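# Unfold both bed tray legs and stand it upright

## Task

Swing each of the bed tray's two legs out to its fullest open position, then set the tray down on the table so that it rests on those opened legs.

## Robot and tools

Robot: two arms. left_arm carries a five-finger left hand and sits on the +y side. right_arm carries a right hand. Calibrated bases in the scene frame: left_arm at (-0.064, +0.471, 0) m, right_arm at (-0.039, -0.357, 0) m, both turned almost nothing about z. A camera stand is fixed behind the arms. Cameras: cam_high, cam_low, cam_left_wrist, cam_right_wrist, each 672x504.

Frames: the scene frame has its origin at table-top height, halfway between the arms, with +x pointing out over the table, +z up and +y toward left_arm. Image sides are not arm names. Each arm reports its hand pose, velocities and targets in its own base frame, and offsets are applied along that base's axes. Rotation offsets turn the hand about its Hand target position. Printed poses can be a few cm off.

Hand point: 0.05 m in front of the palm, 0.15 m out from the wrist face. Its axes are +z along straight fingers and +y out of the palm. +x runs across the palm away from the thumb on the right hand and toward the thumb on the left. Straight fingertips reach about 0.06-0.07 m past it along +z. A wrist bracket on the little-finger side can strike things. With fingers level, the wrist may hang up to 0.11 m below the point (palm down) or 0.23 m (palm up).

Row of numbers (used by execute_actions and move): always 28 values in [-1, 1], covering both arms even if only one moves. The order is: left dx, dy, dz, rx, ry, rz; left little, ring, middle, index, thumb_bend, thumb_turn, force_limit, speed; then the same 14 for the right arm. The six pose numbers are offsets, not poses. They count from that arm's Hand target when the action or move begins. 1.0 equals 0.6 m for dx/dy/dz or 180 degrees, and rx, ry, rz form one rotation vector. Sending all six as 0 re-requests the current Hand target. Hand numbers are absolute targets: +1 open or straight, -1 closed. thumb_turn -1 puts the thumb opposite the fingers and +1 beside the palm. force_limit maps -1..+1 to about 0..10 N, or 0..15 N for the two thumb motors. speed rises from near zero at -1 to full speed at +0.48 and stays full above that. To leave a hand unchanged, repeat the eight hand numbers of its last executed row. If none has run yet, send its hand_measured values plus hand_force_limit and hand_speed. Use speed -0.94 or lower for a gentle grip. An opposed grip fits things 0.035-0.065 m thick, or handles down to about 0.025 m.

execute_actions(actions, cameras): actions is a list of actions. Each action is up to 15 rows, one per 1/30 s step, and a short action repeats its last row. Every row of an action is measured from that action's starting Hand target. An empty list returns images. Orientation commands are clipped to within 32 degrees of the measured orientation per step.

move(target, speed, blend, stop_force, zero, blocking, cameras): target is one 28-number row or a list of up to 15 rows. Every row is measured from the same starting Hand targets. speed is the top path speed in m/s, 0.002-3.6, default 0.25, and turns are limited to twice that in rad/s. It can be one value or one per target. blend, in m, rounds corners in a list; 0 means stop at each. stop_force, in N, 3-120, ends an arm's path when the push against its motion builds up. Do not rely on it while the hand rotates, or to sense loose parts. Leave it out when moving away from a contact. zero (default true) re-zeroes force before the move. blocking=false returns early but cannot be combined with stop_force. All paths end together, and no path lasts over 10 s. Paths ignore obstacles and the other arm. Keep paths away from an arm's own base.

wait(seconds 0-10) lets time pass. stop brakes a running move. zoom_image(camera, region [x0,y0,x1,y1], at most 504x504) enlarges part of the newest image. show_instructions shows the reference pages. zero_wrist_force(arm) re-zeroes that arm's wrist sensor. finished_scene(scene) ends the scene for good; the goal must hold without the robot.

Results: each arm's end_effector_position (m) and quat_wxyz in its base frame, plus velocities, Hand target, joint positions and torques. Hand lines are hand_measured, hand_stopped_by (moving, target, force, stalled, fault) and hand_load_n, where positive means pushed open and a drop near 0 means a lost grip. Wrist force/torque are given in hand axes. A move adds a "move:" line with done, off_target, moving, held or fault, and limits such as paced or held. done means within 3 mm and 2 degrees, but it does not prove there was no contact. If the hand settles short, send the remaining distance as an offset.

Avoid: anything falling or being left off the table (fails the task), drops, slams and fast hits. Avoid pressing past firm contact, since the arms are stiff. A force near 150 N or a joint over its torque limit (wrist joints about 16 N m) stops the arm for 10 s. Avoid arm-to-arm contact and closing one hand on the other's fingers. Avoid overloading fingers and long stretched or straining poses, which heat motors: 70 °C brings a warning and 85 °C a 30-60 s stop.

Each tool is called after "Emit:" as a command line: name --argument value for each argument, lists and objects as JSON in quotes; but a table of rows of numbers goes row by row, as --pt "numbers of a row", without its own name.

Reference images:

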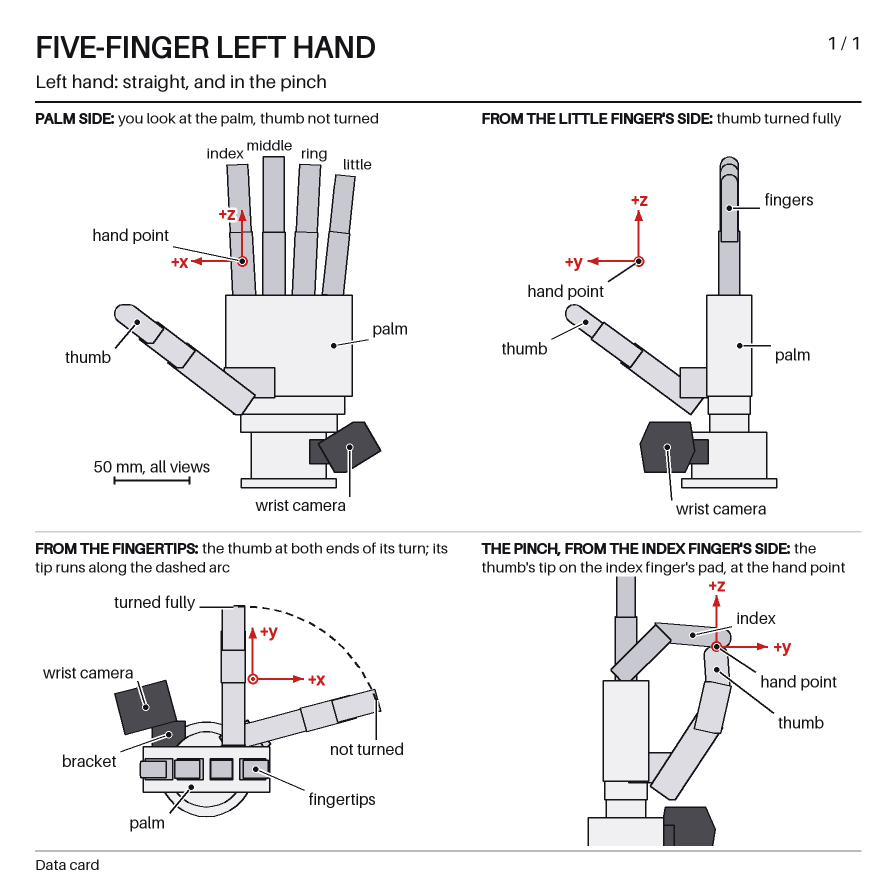

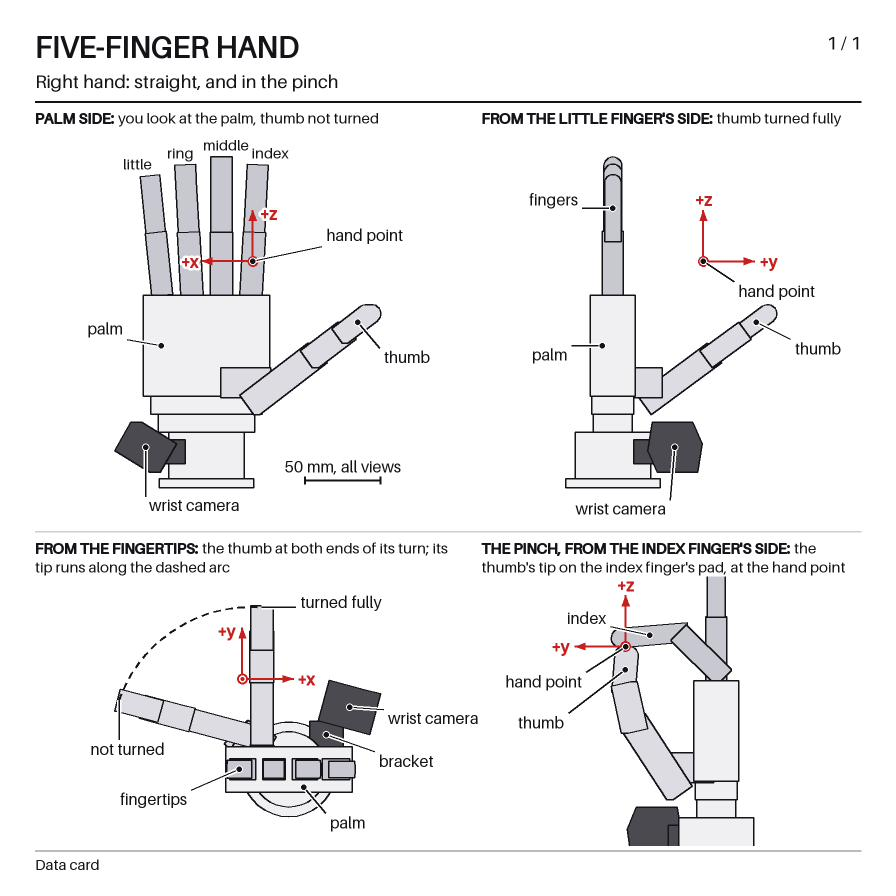

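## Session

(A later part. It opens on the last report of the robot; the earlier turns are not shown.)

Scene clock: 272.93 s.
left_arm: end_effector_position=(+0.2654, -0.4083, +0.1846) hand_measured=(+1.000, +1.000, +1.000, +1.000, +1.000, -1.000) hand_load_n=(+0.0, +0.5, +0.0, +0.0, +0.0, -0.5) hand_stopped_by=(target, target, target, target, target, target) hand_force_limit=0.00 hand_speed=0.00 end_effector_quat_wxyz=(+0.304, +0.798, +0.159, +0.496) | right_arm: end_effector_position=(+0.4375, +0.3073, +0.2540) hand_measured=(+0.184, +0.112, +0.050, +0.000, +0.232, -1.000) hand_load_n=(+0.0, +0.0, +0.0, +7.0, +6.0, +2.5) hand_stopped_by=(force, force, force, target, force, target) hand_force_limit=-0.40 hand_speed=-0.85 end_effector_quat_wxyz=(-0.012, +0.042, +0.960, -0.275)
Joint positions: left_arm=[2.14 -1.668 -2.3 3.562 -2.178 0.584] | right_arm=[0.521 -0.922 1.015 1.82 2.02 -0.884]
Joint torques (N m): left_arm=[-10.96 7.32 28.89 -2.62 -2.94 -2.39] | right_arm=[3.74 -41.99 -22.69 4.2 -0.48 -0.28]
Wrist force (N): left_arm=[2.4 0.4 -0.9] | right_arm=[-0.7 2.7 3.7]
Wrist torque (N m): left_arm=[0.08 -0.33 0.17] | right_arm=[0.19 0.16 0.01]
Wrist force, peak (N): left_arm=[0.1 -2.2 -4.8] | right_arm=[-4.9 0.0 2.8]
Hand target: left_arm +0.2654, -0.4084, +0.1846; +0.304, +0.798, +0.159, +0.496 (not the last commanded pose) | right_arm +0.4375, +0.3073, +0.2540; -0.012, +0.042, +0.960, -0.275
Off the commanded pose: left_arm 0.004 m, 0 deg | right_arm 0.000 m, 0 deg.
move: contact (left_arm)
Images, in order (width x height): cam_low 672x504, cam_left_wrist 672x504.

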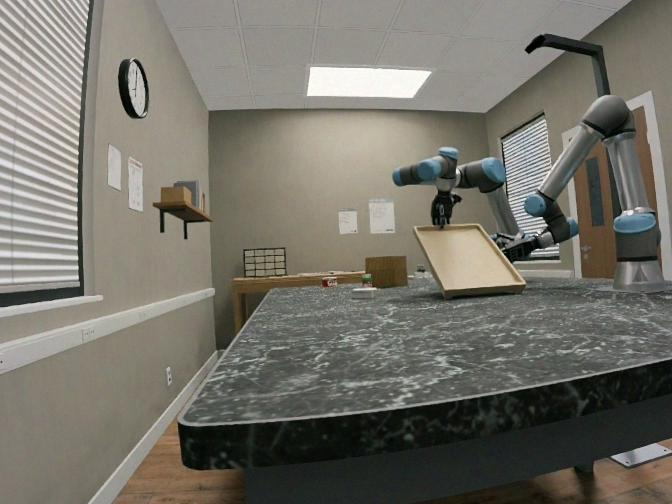

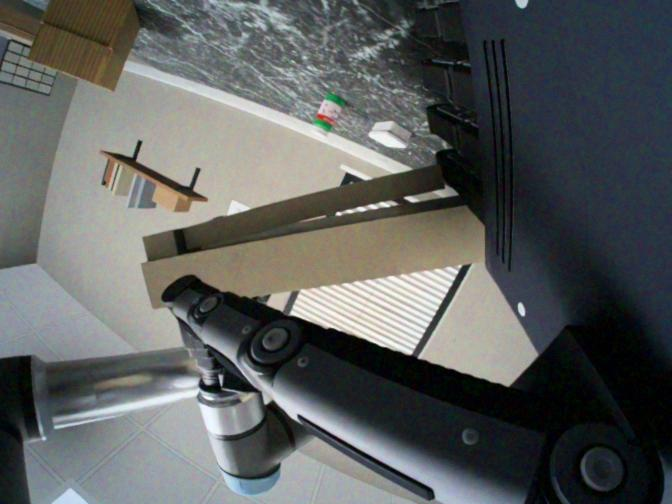

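Emit:
wait --seconds 0.1 --cameras '["cam_high","cam_right_wrist"]'

Emit:
zoom_image --camera "cam_high" --region '[160, 40, 350, 200]'

Scene clock: 290.03 s.
left_arm: end_effector_position=(+0.2654, -0.4084, +0.1846) hand_measured=(+1.000, +1.000, +1.000, +1.000, +1.000, -1.000) hand_load_n=(+0.0, +0.0, +0.0, +0.0, +0.0, +0.0) hand_stopped_by=(target, target, target, target, target, target) hand_force_limit=0.00 hand_speed=0.00 end_effector_quat_wxyz=(+0.304, +0.798, +0.159, +0.496) | right_arm: end_effector_position=(+0.4375, +0.3073, +0.2540) hand_measured=(+0.184, +0.112, +0.050, +0.000, +0.232, -1.000) hand_load_n=(+0.0, +0.0, +0.0, +7.0, +6.5, +2.5) hand_stopped_by=(force, force, force, target, force, target) hand_force_limit=-0.40 hand_speed=-0.85 end_effector_quat_wxyz=(-0.012, +0.042, +0.960, -0.275)
Joint positions: left_arm=[2.14 -1.668 -2.3 3.562 -2.178 0.584] | right_arm=[0.521 -0.922 1.015 1.82 2.02 -0.884]
Joint torques (N m): left_arm=[-11.37 7.35 28.58 -2.42 -2.92 -2.27] | right_arm=[-8.17 -49.64 -14.1 0.54 -1.27 -1.16]
Wrist force (N): left_arm=[2.4 0.5 -1.0] | right_arm=[-0.7 2.7 3.5]
Wrist torque (N m): left_arm=[0.08 -0.33 0.18] | right_arm=[0.21 0.16 0.02]
Wrist force, peak (N): left_arm=[2.8 0.9 -1.0] | right_arm=[-0.9 3.0 3.8]
Hand target: left_arm +0.2654, -0.4084, +0.1846; +0.304, +0.798, +0.159, +0.496 (not the last commanded pose) | right_arm +0.4375, +0.3073, +0.2540; -0.012, +0.042, +0.960, -0.275
Off the commanded pose: left_arm 0.004 m, 0 deg | right_arm 0.000 m, 0 deg.
wait: 0.10 s; at rest from the start
Images, in order (width x height): cam_high 672x504, cam_right_wrist 672x504.

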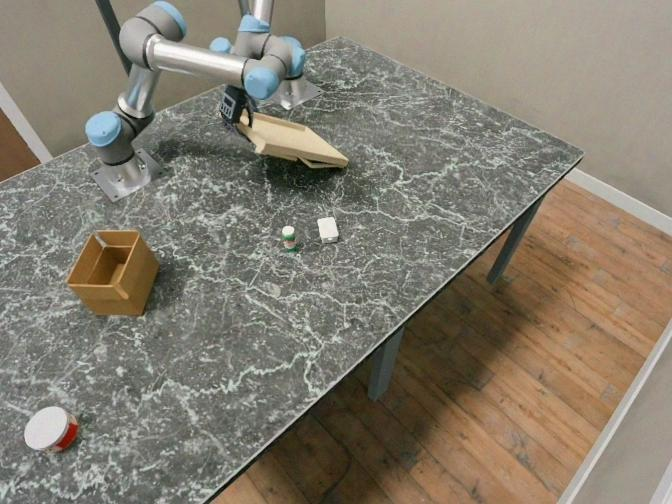

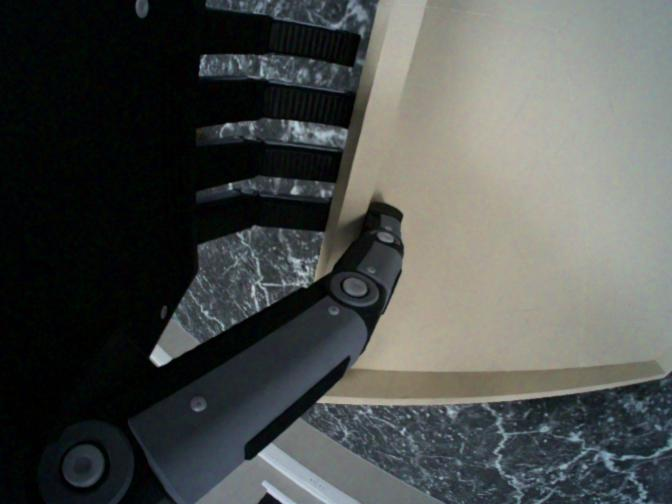

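Scaled by 2.653 from the camera's 672x504 image, which has a finer 960x720 frame.

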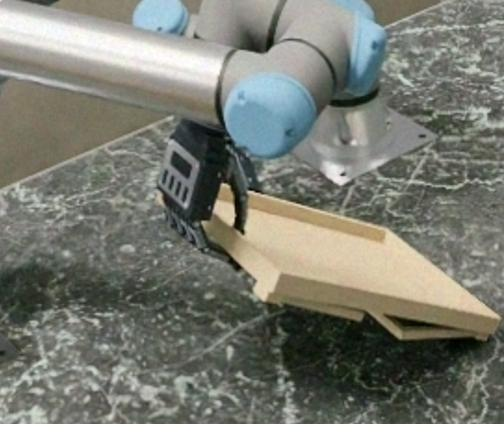

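Emit:
move --target '[-0.1663,0.0105,0,0,0,0,1,1,1,1,1,-1,0,0, 0,0,0,0,0,0,0.0,0.0,0.0,0,-0.3,-1,-0.6,-0.85]' --speed 0.1 --cameras '["cam_high","cam_right_wrist","cam_left_wrist"]'

Emit:
zoom_image --camera "cam_left_wrist" --region '[120, 100, 510, 340]'

Scene clock: 314.83 s.
left_arm: end_effector_position=(+0.1657, -0.4020, +0.1846) hand_measured=(+1.000, +1.000, +1.000, +1.000, +1.000, -1.000) hand_load_n=(+0.0, +0.0, +0.0, +0.0, +0.0, -0.5) hand_stopped_by=(target, target, target, target, target, target) hand_force_limit=0.00 hand_speed=0.00 end_effector_quat_wxyz=(+0.304, +0.798, +0.159, +0.496) | right_arm: end_effector_position=(+0.4375, +0.3073, +0.2540) hand_measured=(+0.000, +0.002, +0.002, +0.000, +0.232, -1.000) hand_load_n=(+1.0, +2.5, +1.5, +5.0, +7.0, +2.5) hand_stopped_by=(target, force, force, target, force, target) hand_force_limit=-0.60 hand_speed=-0.85 end_effector_quat_wxyz=(-0.012, +0.042, +0.960, -0.275)
Joint positions: left_arm=[1.805 -1.71 -2.275 3.432 -2.477 0.372] | right_arm=[0.521 -0.922 1.015 1.82 2.02 -0.884]
Joint torques (N m): left_arm=[-10.34 7.54 27.62 -3.54 -3.43 -2.75] | right_arm=[-8.88 -52.8 -9.17 0.57 -1.35 -1.05]
Wrist force (N): left_arm=[2.3 0.4 -1.0] | right_arm=[-0.3 2.4 3.4]
Wrist torque (N m): left_arm=[0.05 -0.30 0.35] | right_arm=[0.20 -0.01 -0.10]
Wrist force, peak (N): left_arm=[2.7 0.4 -1.4] | right_arm=[-0.7 3.2 3.8]
Hand target: left_arm +0.1656, -0.4021, +0.1846; +0.304, +0.798, +0.159, +0.496 | right_arm +0.4375, +0.3073, +0.2540; -0.012, +0.042, +0.960, -0.275
Off the commanded pose: left_arm 0.000 m, 0 deg | right_arm 0.000 m, 0 deg.
move: done
Images, in order (width x height): cam_high 672x504, cam_left_wrist 672x504, cam_right_wrist 672x504.

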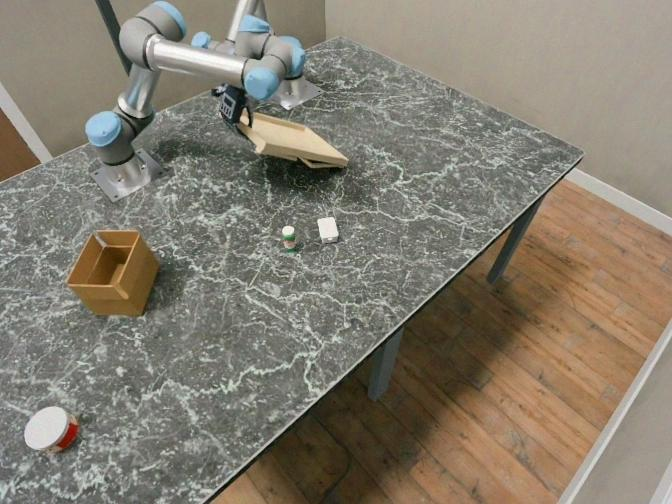

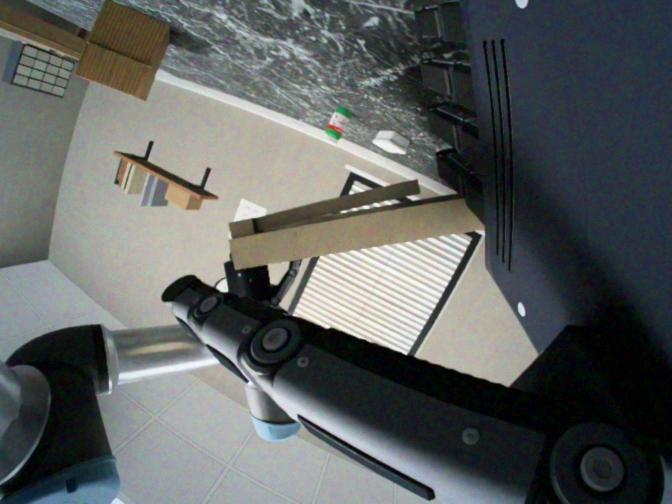

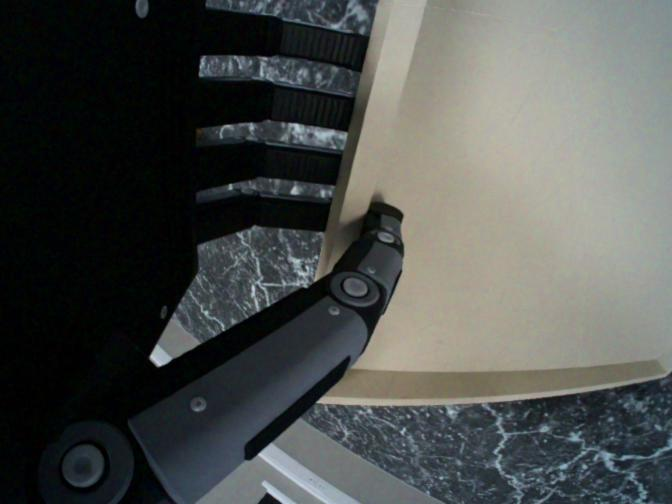

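Scaled by 1.292 from the camera's 672x504 image, which has a finer 960x720 frame.

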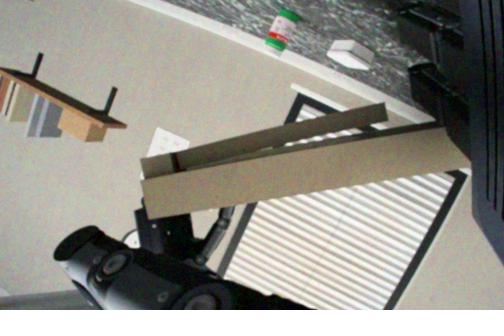

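Emit:
move --target '[0.0593,0.0962,-0.0093,0,0,-0.0633,-1,-1,-1,1,0.55,-1,0,0, 0,0,0,0,0,0,0.0,0.0,0.0,0,-0.3,-1,-0.6,-0.85]' --speed 0.1 --cameras '["cam_high","cam_low","cam_left_wrist"]'

Emit:
zoom_image --camera "cam_left_wrist" --region '[120, 100, 510, 340]'

Emit:
zoom_image --camera "cam_low" --region '[405, 200, 565, 305]'

Scene clock: 348.17 s.
left_arm: end_effector_position=(+0.2012, -0.3443, +0.1790) hand_measured=(-1.000, -1.000, -1.000, +1.000, +0.550, -1.000) hand_load_n=(+0.0, +0.0, +2.5, +0.0, +0.5, -0.5) hand_stopped_by=(target, target, target, target, target, target) hand_force_limit=0.00 hand_speed=0.00 end_effector_quat_wxyz=(+0.352, +0.810, +0.079, +0.463) | right_arm: end_effector_position=(+0.4375, +0.3073, +0.2540) hand_measured=(+0.000, +0.002, +0.002, +0.000, +0.232, -1.000) hand_load_n=(+1.0, +2.5, +1.5, +5.0, +7.5, +2.0) hand_stopped_by=(target, force, force, target, force, target) hand_force_limit=-0.60 hand_speed=-0.85 end_effector_quat_wxyz=(-0.012, +0.042, +0.960, -0.275)
Joint positions: left_arm=[2.322 -1.317 -2.619 3.595 -1.823 0.736] | right_arm=[0.521 -0.922 1.015 1.82 2.02 -0.884]
Joint torques (N m): left_arm=[11.79 15.56 2.88 -2.21 2.33 2.61] | right_arm=[-9.91 -52.85 -9.42 0.53 -1.38 -0.67]
Wrist force (N): left_arm=[2.4 0.4 -1.0] | right_arm=[-0.3 1.6 3.0]
Wrist torque (N m): left_arm=[0.06 -0.31 0.19] | right_arm=[0.13 -0.02 -0.11]
Wrist force, peak (N): left_arm=[3.6 0.0 -1.0] | right_arm=[-0.4 2.5 3.7]
Hand target: left_arm +0.2012, -0.3443, +0.1790; +0.352, +0.810, +0.079, +0.463 | right_arm +0.4375, +0.3073, +0.2540; -0.012, +0.042, +0.960, -0.275
Off the commanded pose: left_arm 0.000 m, 0 deg | right_arm 0.000 m, 0 deg.
move: done
Images, in order (width x height): cam_high 672x504, cam_low 672x504, cam_left_wrist 672x504.

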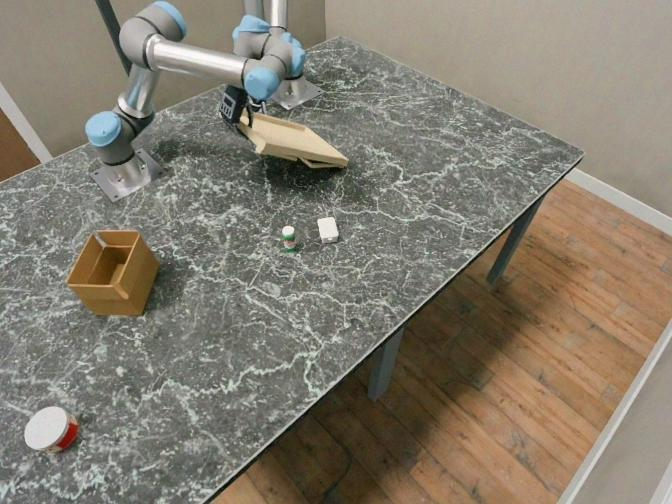

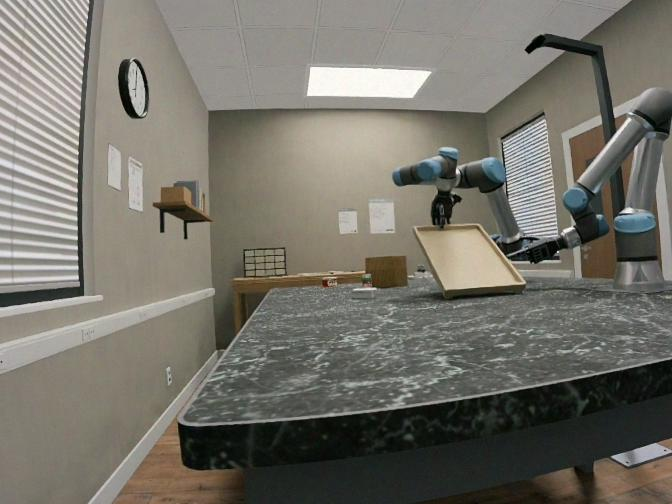

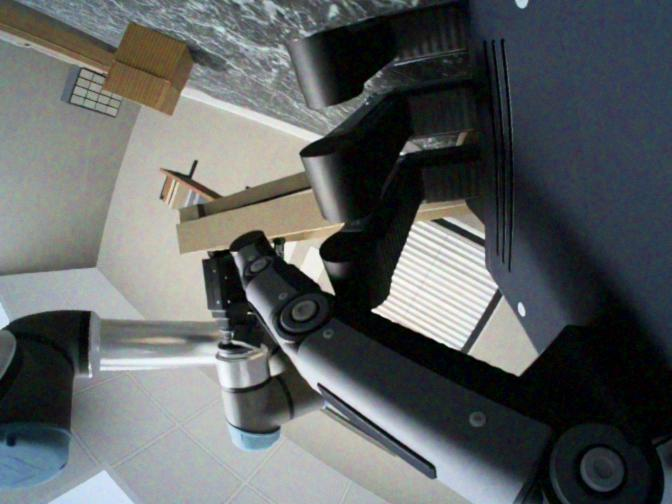

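Scaled by 1.292 from the camera's 672x504 image, which has a finer 960x720 frame.

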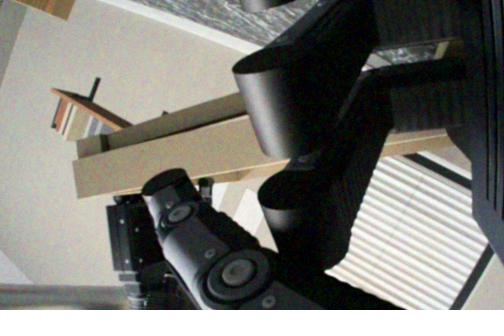

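Scaled by 3.150 from the camera's 672x504 image, which has a finer 960x720 frame.

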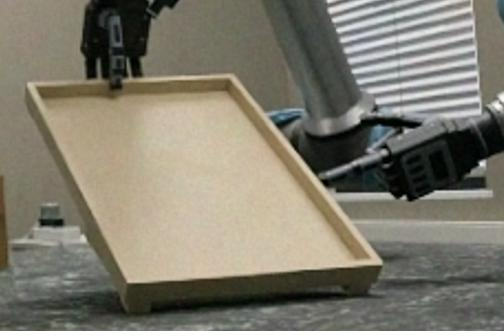

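Emit:
move --target '[0,0,0,0,0,0,1,1,1,1,1,-0.4,0,0.3, 0,0,0,0,0,0,0.0,0.0,0.0,0,-0.3,-1,-0.6,-0.85]' --speed 0.1 --cameras '["cam_left_wrist"]'

Emit:
zoom_image --camera "cam_left_wrist" --region '[160, 120, 510, 300]'

Scene clock: 358.33 s.
left_arm: end_effector_position=(+0.2012, -0.3443, +0.1790) hand_measured=(+1.000, +1.000, +1.000, +1.000, +1.000, -0.400) hand_load_n=(+0.0, +0.0, +0.0, +0.0, +0.0, -0.5) hand_stopped_by=(target, target, target, target, target, target) hand_force_limit=0.00 hand_speed=0.30 end_effector_quat_wxyz=(+0.352, +0.810, +0.079, +0.463) | right_arm: end_effector_position=(+0.4375, +0.3073, +0.2540) hand_measured=(+0.000, +0.002, +0.002, +0.000, +0.232, -1.000) hand_load_n=(+1.0, +2.5, +1.5, +5.0, +7.0, +2.5) hand_stopped_by=(target, force, force, target, force, target) hand_force_limit=-0.60 hand_speed=-0.85 end_effector_quat_wxyz=(-0.012, +0.042, +0.960, -0.275)
Joint positions: left_arm=[2.322 -1.317 -2.619 3.595 -1.823 0.736] | right_arm=[0.521 -0.922 1.015 1.82 2.02 -0.884]
Joint torques (N m): left_arm=[10.66 14.86 4.61 -1.72 1.61 2.55] | right_arm=[-8.59 -53.65 -9.7 0.63 -1.31 -0.24]
Wrist force (N): left_arm=[2.6 0.3 -0.8] | right_arm=[-0.2 2.3 3.3]
Wrist torque (N m): left_arm=[0.03 -0.35 0.20] | right_arm=[0.19 -0.01 -0.11]
Wrist force, peak (N): left_arm=[2.8 0.7 -0.8] | right_arm=[-0.2 2.5 3.9]
Hand target: left_arm +0.2012, -0.3443, +0.1790; +0.352, +0.810, +0.079, +0.463 | right_arm +0.4375, +0.3073, +0.2540; -0.012, +0.042, +0.960, -0.275
Off the commanded pose: left_arm 0.000 m, 0 deg | right_arm 0.000 m, 0 deg.
move: done
Images, in order (width x height): cam_left_wrist 672x504.

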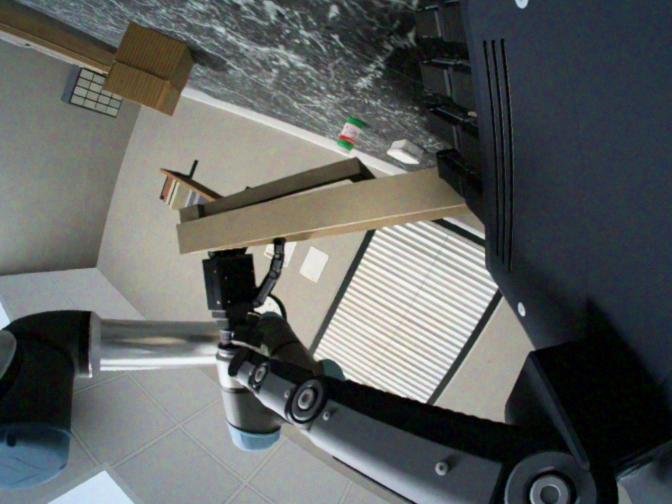

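Scaled by 1.440 from the camera's 672x504 image, which has a finer 960x720 frame.

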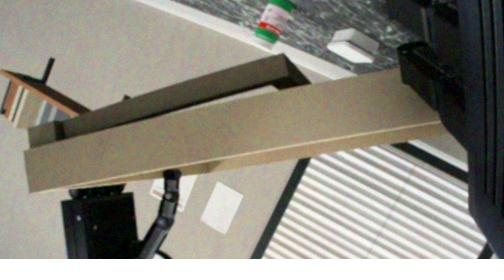

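Emit:
zoom_image --camera "cam_left_wrist" --region '[300, 130, 480, 260]'

Emit:
zoom_image --camera "cam_left_wrist" --region '[160, 150, 340, 280]'

Scaled by 2.800 from the camera's 672x504 image, which has a finer 960x720 frame.

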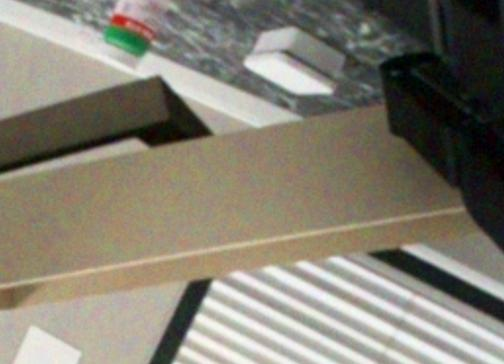

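Scaled by 2.800 from the camera's 672x504 image, which has a finer 960x720 frame.

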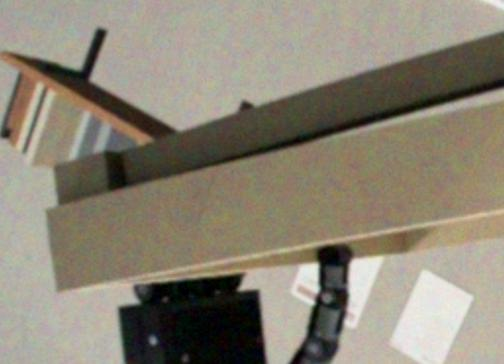

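Emit:
move --target '[0,-0.0538,0.0217,0,0,0.0633,1,1,1,1,1,-0.4,0,0.3, 0,0,0,0,0,0,0.0,0.0,0.0,0,-0.3,-1,-0.6,-0.85]' --speed 0.08 --cameras '["cam_left_wrist"]'

Emit:
zoom_image --camera "cam_left_wrist" --region '[300, 110, 480, 240]'

Emit:
zoom_image --camera "cam_left_wrist" --region '[120, 150, 300, 320]'

Scene clock: 407.40 s.
left_arm: end_effector_position=(+0.2012, -0.3766, +0.1921) hand_measured=(+1.000, +1.000, +1.000, +1.000, +1.000, -0.400) hand_load_n=(+0.0, +0.0, +0.0, -0.5, +0.0, +0.0) hand_stopped_by=(target, target, target, target, target, target) hand_force_limit=0.00 hand_speed=0.30 end_effector_quat_wxyz=(+0.304, +0.798, +0.159, +0.496) | right_arm: end_effector_position=(+0.4375, +0.3073, +0.2540) hand_measured=(+0.000, +0.002, +0.002, +0.000, +0.232, -1.000) hand_load_n=(+1.0, +2.5, +2.0, +5.0, +7.0, +2.5) hand_stopped_by=(target, force, force, target, force, target) hand_force_limit=-0.60 hand_speed=-0.85 end_effector_quat_wxyz=(-0.012, +0.042, +0.960, -0.275)
Joint positions: left_arm=[1.972 -1.588 -2.368 3.493 -2.33 0.493] | right_arm=[0.521 -0.922 1.015 1.82 2.02 -0.884]
Joint torques (N m): left_arm=[-12.26 4.21 28.87 -2.92 -3.2 -2.8] | right_arm=[-8.85 -52.83 -10.06 0.48 -1.48 0.08]
Wrist force (N): left_arm=[2.1 0.3 -1.0] | right_arm=[-0.3 2.1 3.3]
Wrist torque (N m): left_arm=[0.04 -0.28 0.34] | right_arm=[0.16 0.00 -0.11]
Wrist force, peak (N): left_arm=[2.9 0.4 -1.1] | right_arm=[-0.3 2.4 3.8]
Hand target: left_arm +0.2012, -0.3766, +0.1921; +0.304, +0.798, +0.159, +0.496 | right_arm +0.4375, +0.3073, +0.2540; -0.012, +0.042, +0.960, -0.275
Off the commanded pose: left_arm 0.000 m, 0 deg | right_arm 0.000 m, 0 deg.
move: done
Images, in order (width x height): cam_left_wrist 672x504.

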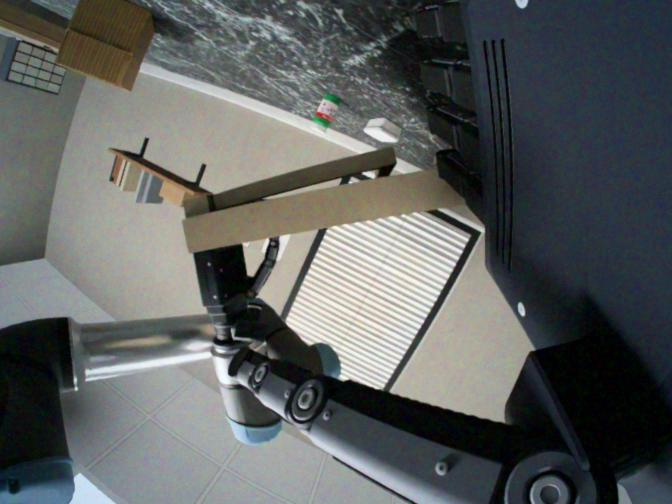

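Scaled by 2.800 from the camera's 672x504 image, which has a finer 960x720 frame.

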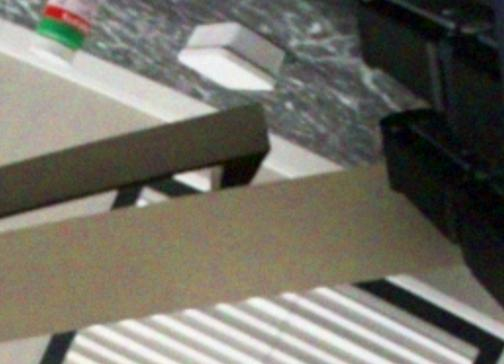

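Scaled by 2.800 from the camera's 672x504 image, which has a finer 960x720 frame.

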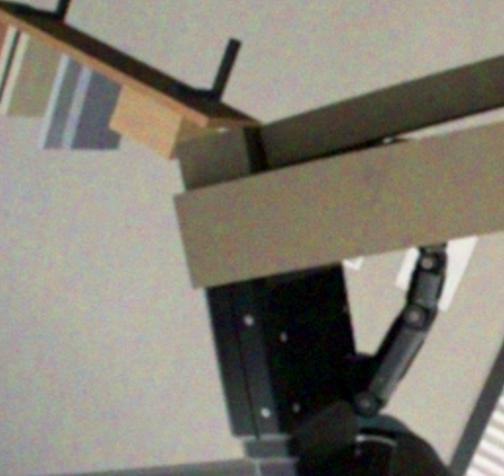

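Emit:
move --target '[0,0,0,0,0,0,-1,-1,-1,1,0.55,-1,0,0.3, 0,0,0,0,0,0,0.0,0.0,0.0,0,-0.3,-1,-0.6,-0.85]' --speed 0.08

Emit:
move --target '[0.055,0,0,0,0,0,-1,-1,-1,1,0.55,-1,0,0.3, 0,0,0,0,0,0,0.0,0.0,0.0,0,-0.3,-1,-0.6,-0.85]' --speed 0.04 --stop_force 3 --cameras '["cam_left_wrist","cam_low","cam_right_wrist"]'

Emit:
zoom_image --camera "cam_low" --region '[405, 200, 565, 305]'

Scene clock: 437.10 s.
left_arm: end_effector_position=(+0.2012, -0.3766, +0.1921) hand_measured=(-1.000, -1.000, -1.000, +1.000, +0.550, -1.000) hand_load_n=(+0.0, +0.0, +3.0, +0.0, +1.0, +0.0) hand_stopped_by=(target, target, target, target, target, target) hand_force_limit=0.00 hand_speed=0.30 end_effector_quat_wxyz=(+0.304, +0.798, +0.159, +0.496) | right_arm: end_effector_position=(+0.4375, +0.3073, +0.2540) hand_measured=(+0.000, +0.002, +0.002, +0.000, +0.232, -1.000) hand_load_n=(+1.0, +2.5, +1.5, +4.5, +7.5, +2.0) hand_stopped_by=(target, force, force, target, force, target) hand_force_limit=-0.60 hand_speed=-0.85 end_effector_quat_wxyz=(-0.012, +0.042, +0.960, -0.275)
Joint positions: left_arm=[1.972 -1.588 -2.368 3.493 -2.33 0.493] | right_arm=[0.521 -0.922 1.015 1.82 2.02 -0.884]
Joint torques (N m): left_arm=[-10.93 4.2 26.65 -1.41 -1.57 -2.78] | right_arm=[-8.16 -53.17 -9.93 0.62 -1.23 0.36]
Wrist force (N): left_arm=[2.4 0.5 -0.8] | right_arm=[-0.3 2.2 3.6]
Wrist torque (N m): left_arm=[0.06 -0.30 0.35] | right_arm=[0.15 0.00 -0.12]
Wrist force, peak (N): left_arm=[2.6 0.3 -1.1] | right_arm=[-0.2 2.5 3.9]
Hand target: left_arm +0.2012, -0.3766, +0.1921; +0.304, +0.798, +0.159, +0.496 | right_arm +0.4375, +0.3073, +0.2540; -0.012, +0.042, +0.960, -0.275
Off the commanded pose: left_arm 0.000 m, 0 deg | right_arm 0.000 m, 0 deg.
move: done

Scene clock: 438.83 s.
left_arm: end_effector_position=(+0.2268, -0.3766, +0.1921) hand_measured=(-1.000, -1.000, -1.000, +1.000, +0.550, -1.000) hand_load_n=(+0.0, +0.0, +3.0, +0.0, +1.0, +0.0) hand_stopped_by=(target, target, target, target, target, target) hand_force_limit=0.00 hand_speed=0.30 end_effector_quat_wxyz=(+0.304, +0.798, +0.159, +0.496) | right_arm: end_effector_position=(+0.4375, +0.3073, +0.2540) hand_measured=(+0.000, +0.002, +0.002, +0.000, +0.232, -1.000) hand_load_n=(+0.0, +1.0, +1.5, +6.5, +7.5, +3.0) hand_stopped_by=(target, force, force, target, force, target) hand_force_limit=-0.60 hand_speed=-0.85 end_effector_quat_wxyz=(-0.012, +0.042, +0.960, -0.275)
Joint positions: left_arm=[2.072 -1.571 -2.379 3.524 -2.241 0.55] | right_arm=[0.521 -0.922 1.015 1.82 2.02 -0.884]
Joint torques (N m): left_arm=[-10.99 3.52 28.94 -2.51 -3.04 -2.33] | right_arm=[-4.49 -52.92 -9.57 0.71 -0.02 0.44]
Wrist force (N): left_arm=[2.2 0.4 -0.6] | right_arm=[-0.7 2.7 3.7]
Wrist torque (N m): left_arm=[0.04 -0.27 0.18] | right_arm=[0.18 0.16 -0.03]
Wrist force, peak (N): left_arm=[0.7 -0.3 -5.0] | right_arm=[-4.5 -0.9 3.1]
Hand target: left_arm +0.2268, -0.3766, +0.1921; +0.304, +0.798, +0.159, +0.496 (not the last commanded pose) | right_arm +0.4375, +0.3073, +0.2540; -0.012, +0.042, +0.960, -0.275
Off the commanded pose: left_arm 0.007 m, 0 deg | right_arm 0.000 m, 0 deg.
move: contact (left_arm)
Images, in order (width x height): cam_low 672x504, cam_left_wrist 672x504, cam_right_wrist 672x504.

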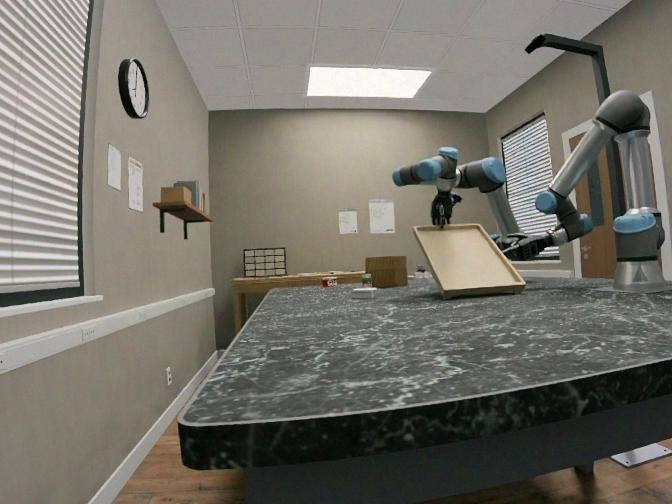

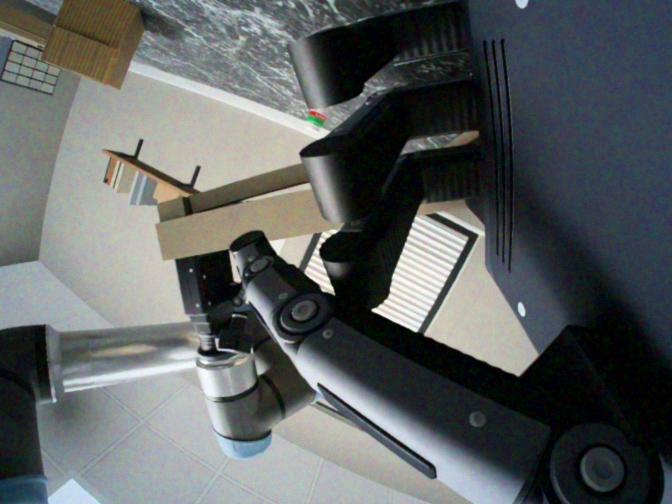

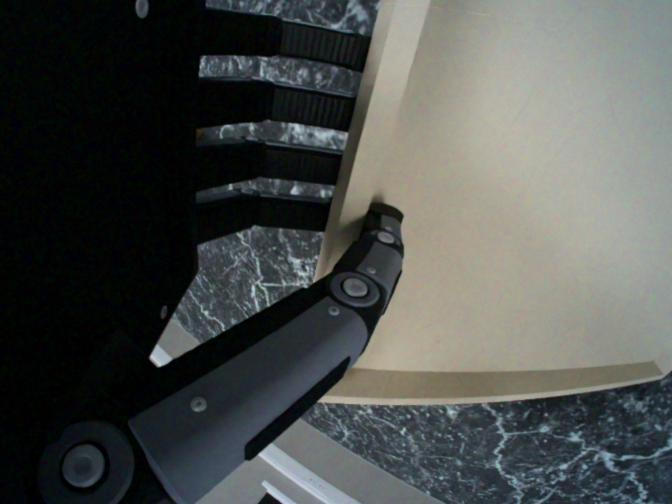

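Scaled by 3.150 from the camera's 672x504 image, which has a finer 960x720 frame.

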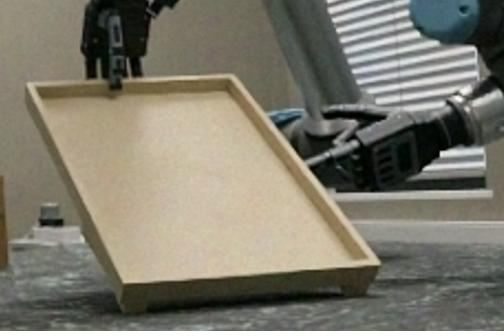

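Emit:
move --pt "-0.02 0 0 0 0 0 -1 -1 -1 1 0.55 -1 0 0.3 0 0 0 0 0 0 0.0 0.0 0.0 0 -0.3 -1 -0.6 -0.85" --pt "-0.02 -0.0183 -0.0083 0 0 0 -1 -1 -1 1 0.55 -1 0 0.3 0 0 0 0 0 0 0.0 0.0 0.0 0 -0.3 -1 -0.6 -0.85" --speed 0.06

Emit:
move --target '[0.0517,0,0,0,0,0,-1,-1,-1,1,0.55,-1,0,0.3, 0,0,0,0,0,0,0.0,0.0,0.0,0,-0.3,-1,-0.6,-0.85]' --speed 0.03 --stop_force 3 --cameras '["cam_left_wrist","cam_low","cam_right_wrist"]'

Emit:
zoom_image --camera "cam_left_wrist" --region '[120, 110, 500, 300]'

Scene clock: 458.07 s.
left_arm: end_effector_position=(+0.2148, -0.3875, +0.1871) hand_measured=(-1.000, -1.000, -1.000, +1.000, +0.550, -1.000) hand_load_n=(+0.0, +0.0, +2.5, +0.0, +1.0, +0.0) hand_stopped_by=(target, target, target, target, target, target) hand_force_limit=0.00 hand_speed=0.30 end_effector_quat_wxyz=(+0.304, +0.798, +0.159, +0.496) | right_arm: end_effector_position=(+0.4375, +0.3073, +0.2540) hand_measured=(+0.000, +0.002, +0.002, +0.000, +0.232, -1.000) hand_load_n=(+0.0, +1.0, +1.5, +6.0, +7.0, +3.5) hand_stopped_by=(target, force, force, target, force, target) hand_force_limit=-0.60 hand_speed=-0.85 end_effector_quat_wxyz=(-0.012, +0.042, +0.960, -0.275)
Joint positions: left_arm=[2.006 -1.621 -2.349 3.521 -2.301 0.513] | right_arm=[0.521 -0.922 1.015 1.82 2.02 -0.884]
Joint torques (N m): left_arm=[-11.99 6.87 27.35 2.39 -2.97 -2.62] | right_arm=[9.52 -52.45 -10.51 0.61 3.39 0.77]
Wrist force (N): left_arm=[2.3 0.5 -1.2] | right_arm=[-0.8 2.1 2.9]
Wrist torque (N m): left_arm=[0.09 -0.29 0.35] | right_arm=[0.17 0.16 -0.02]
Wrist force, peak (N): left_arm=[2.8 0.7 -0.9] | right_arm=[-0.5 2.9 3.8]
Hand target: left_arm +0.2148, -0.3876, +0.1871; +0.304, +0.798, +0.159, +0.496 | right_arm +0.4375, +0.3073, +0.2540; -0.012, +0.042, +0.960, -0.275
Off the commanded pose: left_arm 0.000 m, 0 deg | right_arm 0.000 m, 0 deg.
move: done

Scene clock: 459.97 s.
left_arm: end_effector_position=(+0.2458, -0.3876, +0.1871) hand_measured=(-1.000, -1.000, -1.000, +1.000, +0.550, -1.000) hand_load_n=(-0.5, +0.0, +2.5, +0.5, +0.5, +0.0) hand_stopped_by=(target, target, target, target, target, target) hand_force_limit=0.00 hand_speed=0.30 end_effector_quat_wxyz=(+0.304, +0.798, +0.159, +0.496) | right_arm: end_effector_position=(+0.4375, +0.3073, +0.2540) hand_measured=(+0.000, +0.002, +0.002, +0.000, +0.232, -1.000) hand_load_n=(+0.0, +0.0, +0.5, +8.0, +7.5, +5.5) hand_stopped_by=(target, force, force, target, force, target) hand_force_limit=-0.60 hand_speed=-0.85 end_effector_quat_wxyz=(-0.012, +0.042, +0.960, -0.275)
Joint positions: left_arm=[2.118 -1.609 -2.357 3.554 -2.198 0.573] | right_arm=[0.521 -0.922 1.015 1.82 2.02 -0.884]
Joint torques (N m): left_arm=[12.4 27.42 3.31 3.93 1.5 2.63] | right_arm=[9.97 -52.14 -10.69 0.65 2.94 0.92]
Wrist force (N): left_arm=[0.4 -0.5 -2.3] | right_arm=[-2.8 1.9 2.1]
Wrist torque (N m): left_arm=[0.13 -0.43 0.06] | right_arm=[0.21 0.29 0.06]
Wrist force, peak (N): left_arm=[2.5 0.8 -0.9] | right_arm=[-0.7 2.7 3.9]
Hand target: left_arm +0.2458, -0.3876, +0.1871; +0.304, +0.798, +0.159, +0.496 | right_arm +0.4375, +0.3073, +0.2540; -0.012, +0.042, +0.960, -0.275
Off the commanded pose: left_arm 0.000 m, 0 deg | right_arm 0.000 m, 0 deg.
move: done
Images, in order (width x height): cam_low 672x504, cam_left_wrist 672x504, cam_right_wrist 672x504.

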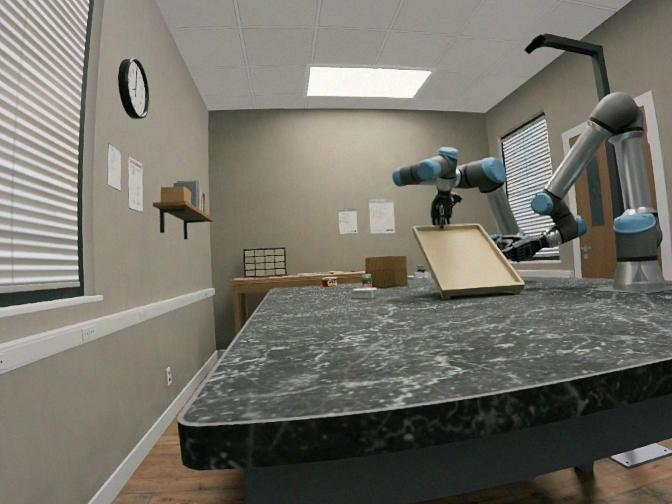

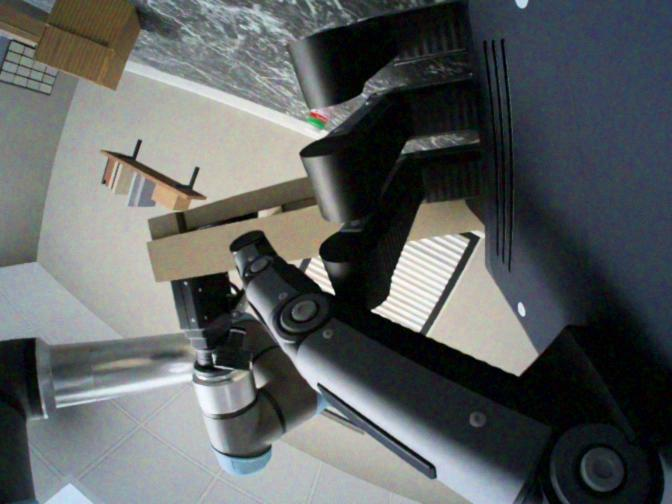

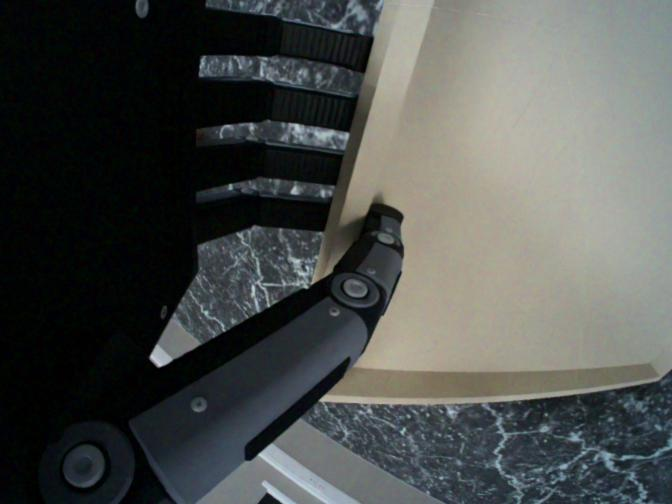

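Scaled by 1.326 from the camera's 672x504 image, which has a finer 960x720 frame.

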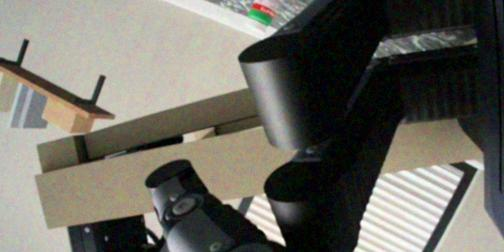

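Emit:
move --target '[0,-0.0032,-0.0038,0,0,0,-1,-1,-1,1,0.55,-1,0,0.3, 0,0,0,0,0,0,0.0,0.0,0.0,0,-0.3,-1,-0.6,-0.85]' --speed 0.03

Emit:
move --target '[0,-0.0319,0.0268,0,0,0,-1,-1,-1,1,0.55,-1,0,0.3, 0,0,0,0,0,0,0.0,0.0,0.0,0,-0.3,-1,-0.6,-0.85]' --speed 0.02 --stop_force 6 --cameras '["cam_left_wrist","cam_low","cam_right_wrist"]'

Emit:
zoom_image --camera "cam_left_wrist" --region '[120, 110, 500, 300]'

Scene clock: 467.90 s.
left_arm: end_effector_position=(+0.2458, -0.3895, +0.1849) hand_measured=(-1.000, -1.000, -1.000, +1.000, +0.550, -1.000) hand_load_n=(+0.0, +0.0, +2.5, +0.0, +1.0, +0.0) hand_stopped_by=(target, target, target, target, target, target) hand_force_limit=0.00 hand_speed=0.30 end_effector_quat_wxyz=(+0.304, +0.798, +0.159, +0.496) | right_arm: end_effector_position=(+0.4375, +0.3073, +0.2540) hand_measured=(+0.000, +0.002, +0.002, +0.000, +0.232, -1.000) hand_load_n=(+0.0, +1.0, +1.0, +6.5, +7.5, +3.5) hand_stopped_by=(target, force, force, target, force, target) hand_force_limit=-0.60 hand_speed=-0.85 end_effector_quat_wxyz=(-0.012, +0.042, +0.960, -0.275)
Joint positions: left_arm=[2.114 -1.619 -2.354 3.56 -2.202 0.571] | right_arm=[0.521 -0.922 1.015 1.82 2.02 -0.884]
Joint torques (N m): left_arm=[-11.83 5.52 28.46 3.25 -3.02 -2.32] | right_arm=[9.96 -51.91 -10.71 0.67 1.2 0.66]
Wrist force (N): left_arm=[2.3 0.4 -0.8] | right_arm=[-1.0 2.4 3.1]
Wrist torque (N m): left_arm=[0.05 -0.30 0.19] | right_arm=[0.21 0.20 -0.02]
Wrist force, peak (N): left_arm=[0.4 -0.2 -2.7] | right_arm=[-1.1 3.0 3.7]
Hand target: left_arm +0.2458, -0.3895, +0.1848; +0.304, +0.798, +0.159, +0.496 | right_arm +0.4375, +0.3073, +0.2540; -0.012, +0.042, +0.960, -0.275
Off the commanded pose: left_arm 0.000 m, 0 deg | right_arm 0.000 m, 0 deg.
move: done

Scene clock: 469.97 s.
left_arm: end_effector_position=(+0.2458, -0.4086, +0.2009) hand_measured=(-1.000, -1.000, -1.000, +1.000, +0.550, -1.000) hand_load_n=(+0.0, +0.0, +2.5, +1.0, +1.0, -0.5) hand_stopped_by=(target, target, target, target, target, target) hand_force_limit=0.00 hand_speed=0.30 end_effector_quat_wxyz=(+0.304, +0.798, +0.159, +0.496) | right_arm: end_effector_position=(+0.4375, +0.3073, +0.2540) hand_measured=(+0.000, +0.002, +0.002, +0.000, +0.230, -1.000) hand_load_n=(+0.0, +0.0, +0.0, +2.0, +0.0, +0.0) hand_stopped_by=(target, force, force, target, force, target) hand_force_limit=-0.60 hand_speed=-0.85 end_effector_quat_wxyz=(-0.012, +0.042, +0.960, -0.275)
Joint positions: left_arm=[2.077 -1.634 -2.281 3.49 -2.236 0.552] | right_arm=[0.521 -0.922 1.015 1.82 2.02 -0.884]
Joint torques (N m): left_arm=[-11.4 8.26 31.67 -1.9 -3 -2.51] | right_arm=[9.8 -49.73 -10.54 0.81 0.39 0.55]
Wrist force (N): left_arm=[0.4 -3.2 -0.8] | right_arm=[-1.7 -1.6 0.8]
Wrist torque (N m): left_arm=[0.26 -0.41 0.22] | right_arm=[0.01 0.04 -0.13]
Wrist force, peak (N): left_arm=[-1.8 -5.0 -2.8] | right_arm=[-0.7 2.9 3.9]
Hand target: left_arm +0.2458, -0.4086, +0.2009; +0.304, +0.798, +0.159, +0.496 | right_arm +0.4375, +0.3073, +0.2540; -0.012, +0.042, +0.960, -0.275
Off the commanded pose: left_arm 0.000 m, 0 deg | right_arm 0.000 m, 0 deg.
move: done
Images, in order (width x height): cam_low 672x504, cam_left_wrist 672x504, cam_right_wrist 672x504.

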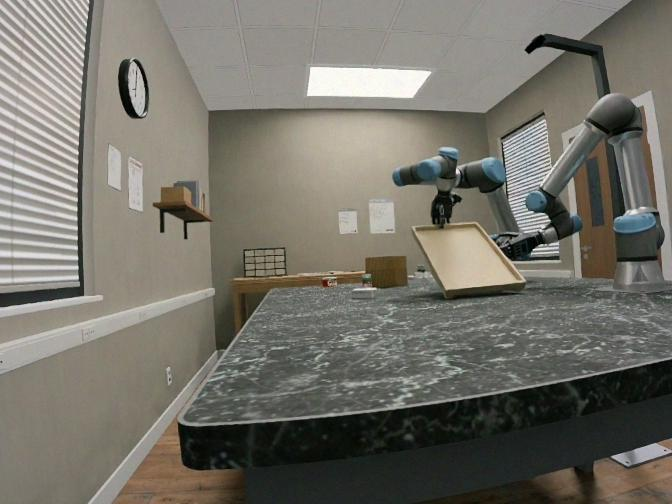

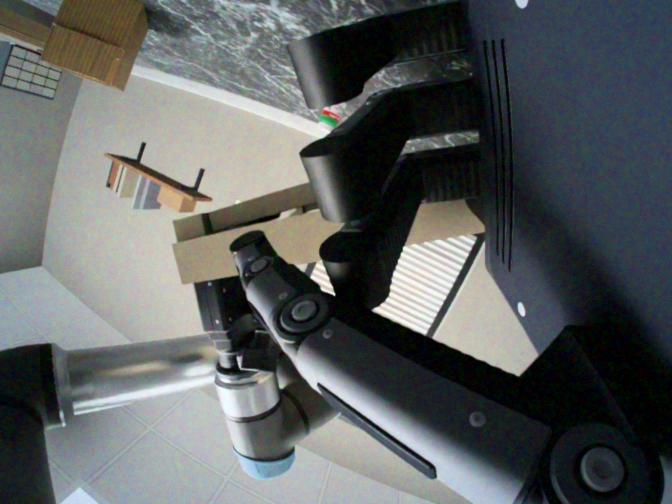

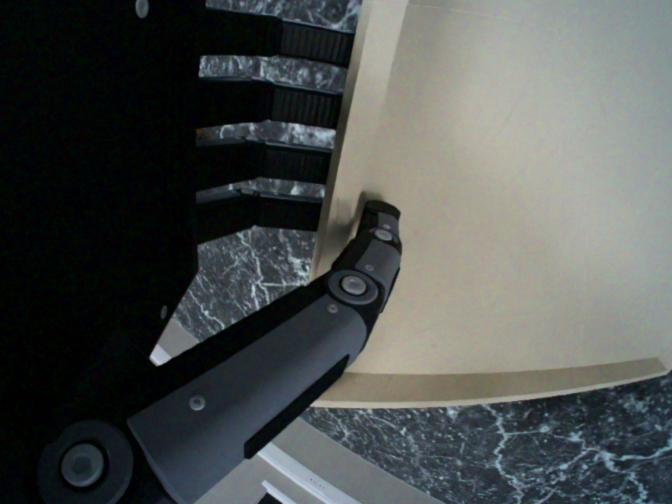

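Scaled by 1.326 from the camera's 672x504 image, which has a finer 960x720 frame.

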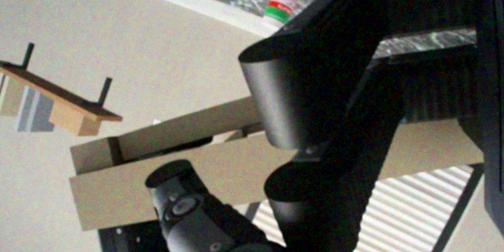

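Emit:
move --target '[0,0,0,0,0,0,-1,-1,-1,1,0.55,-1,0,0.3, 0,0,0,0,0,0,0.0,0.0,0.0,0,-0.4,-1,-0.1,-0.8]' --speed 0.03 --cameras '["cam_right_wrist"]'

Scene clock: 473.90 s.
left_arm: end_effector_position=(+0.2458, -0.4086, +0.2009) hand_measured=(-1.000, -1.000, -1.000, +1.000, +0.550, -1.000) hand_load_n=(+0.0, +0.5, +2.5, +0.0, +0.5, -0.5) hand_stopped_by=(target, target, target, target, target, target) hand_force_limit=0.00 hand_speed=0.30 end_effector_quat_wxyz=(+0.304, +0.798, +0.159, +0.496) | right_arm: end_effector_position=(+0.4375, +0.3073, +0.2540) hand_measured=(+0.000, +0.002, +0.002, +0.000, +0.142, -1.000) hand_load_n=(+0.0, +0.0, +0.0, +5.5, +7.0, +0.5) hand_stopped_by=(target, force, force, target, force, target) hand_force_limit=-0.10 hand_speed=-0.80 end_effector_quat_wxyz=(-0.012, +0.042, +0.960, -0.275)
Joint positions: left_arm=[2.077 -1.634 -2.281 3.49 -2.236 0.552] | right_arm=[0.521 -0.922 1.015 1.82 2.02 -0.884]
Joint torques (N m): left_arm=[-10.7 9.38 27.05 -1.86 -3 -2.57] | right_arm=[9.87 -43.69 -10.45 0.84 -1.31 0.26]
Wrist force (N): left_arm=[0.3 -0.8 1.0] | right_arm=[0.4 2.9 2.4]
Wrist torque (N m): left_arm=[-0.05 -0.40 0.26] | right_arm=[0.23 0.10 -0.01]
Wrist force, peak (N): left_arm=[-0.4 -4.2 -0.5] | right_arm=[0.6 3.9 2.1]
Hand target: left_arm +0.2458, -0.4086, +0.2009; +0.304, +0.798, +0.159, +0.496 | right_arm +0.4375, +0.3073, +0.2540; -0.012, +0.042, +0.960, -0.275
Off the commanded pose: left_arm 0.000 m, 0 deg | right_arm 0.000 m, 0 deg.
move: done
Images, in order (width x height): cam_right_wrist 672x504.

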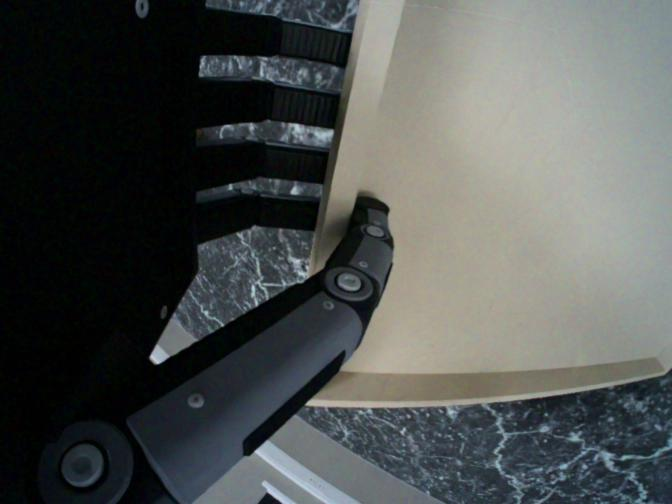

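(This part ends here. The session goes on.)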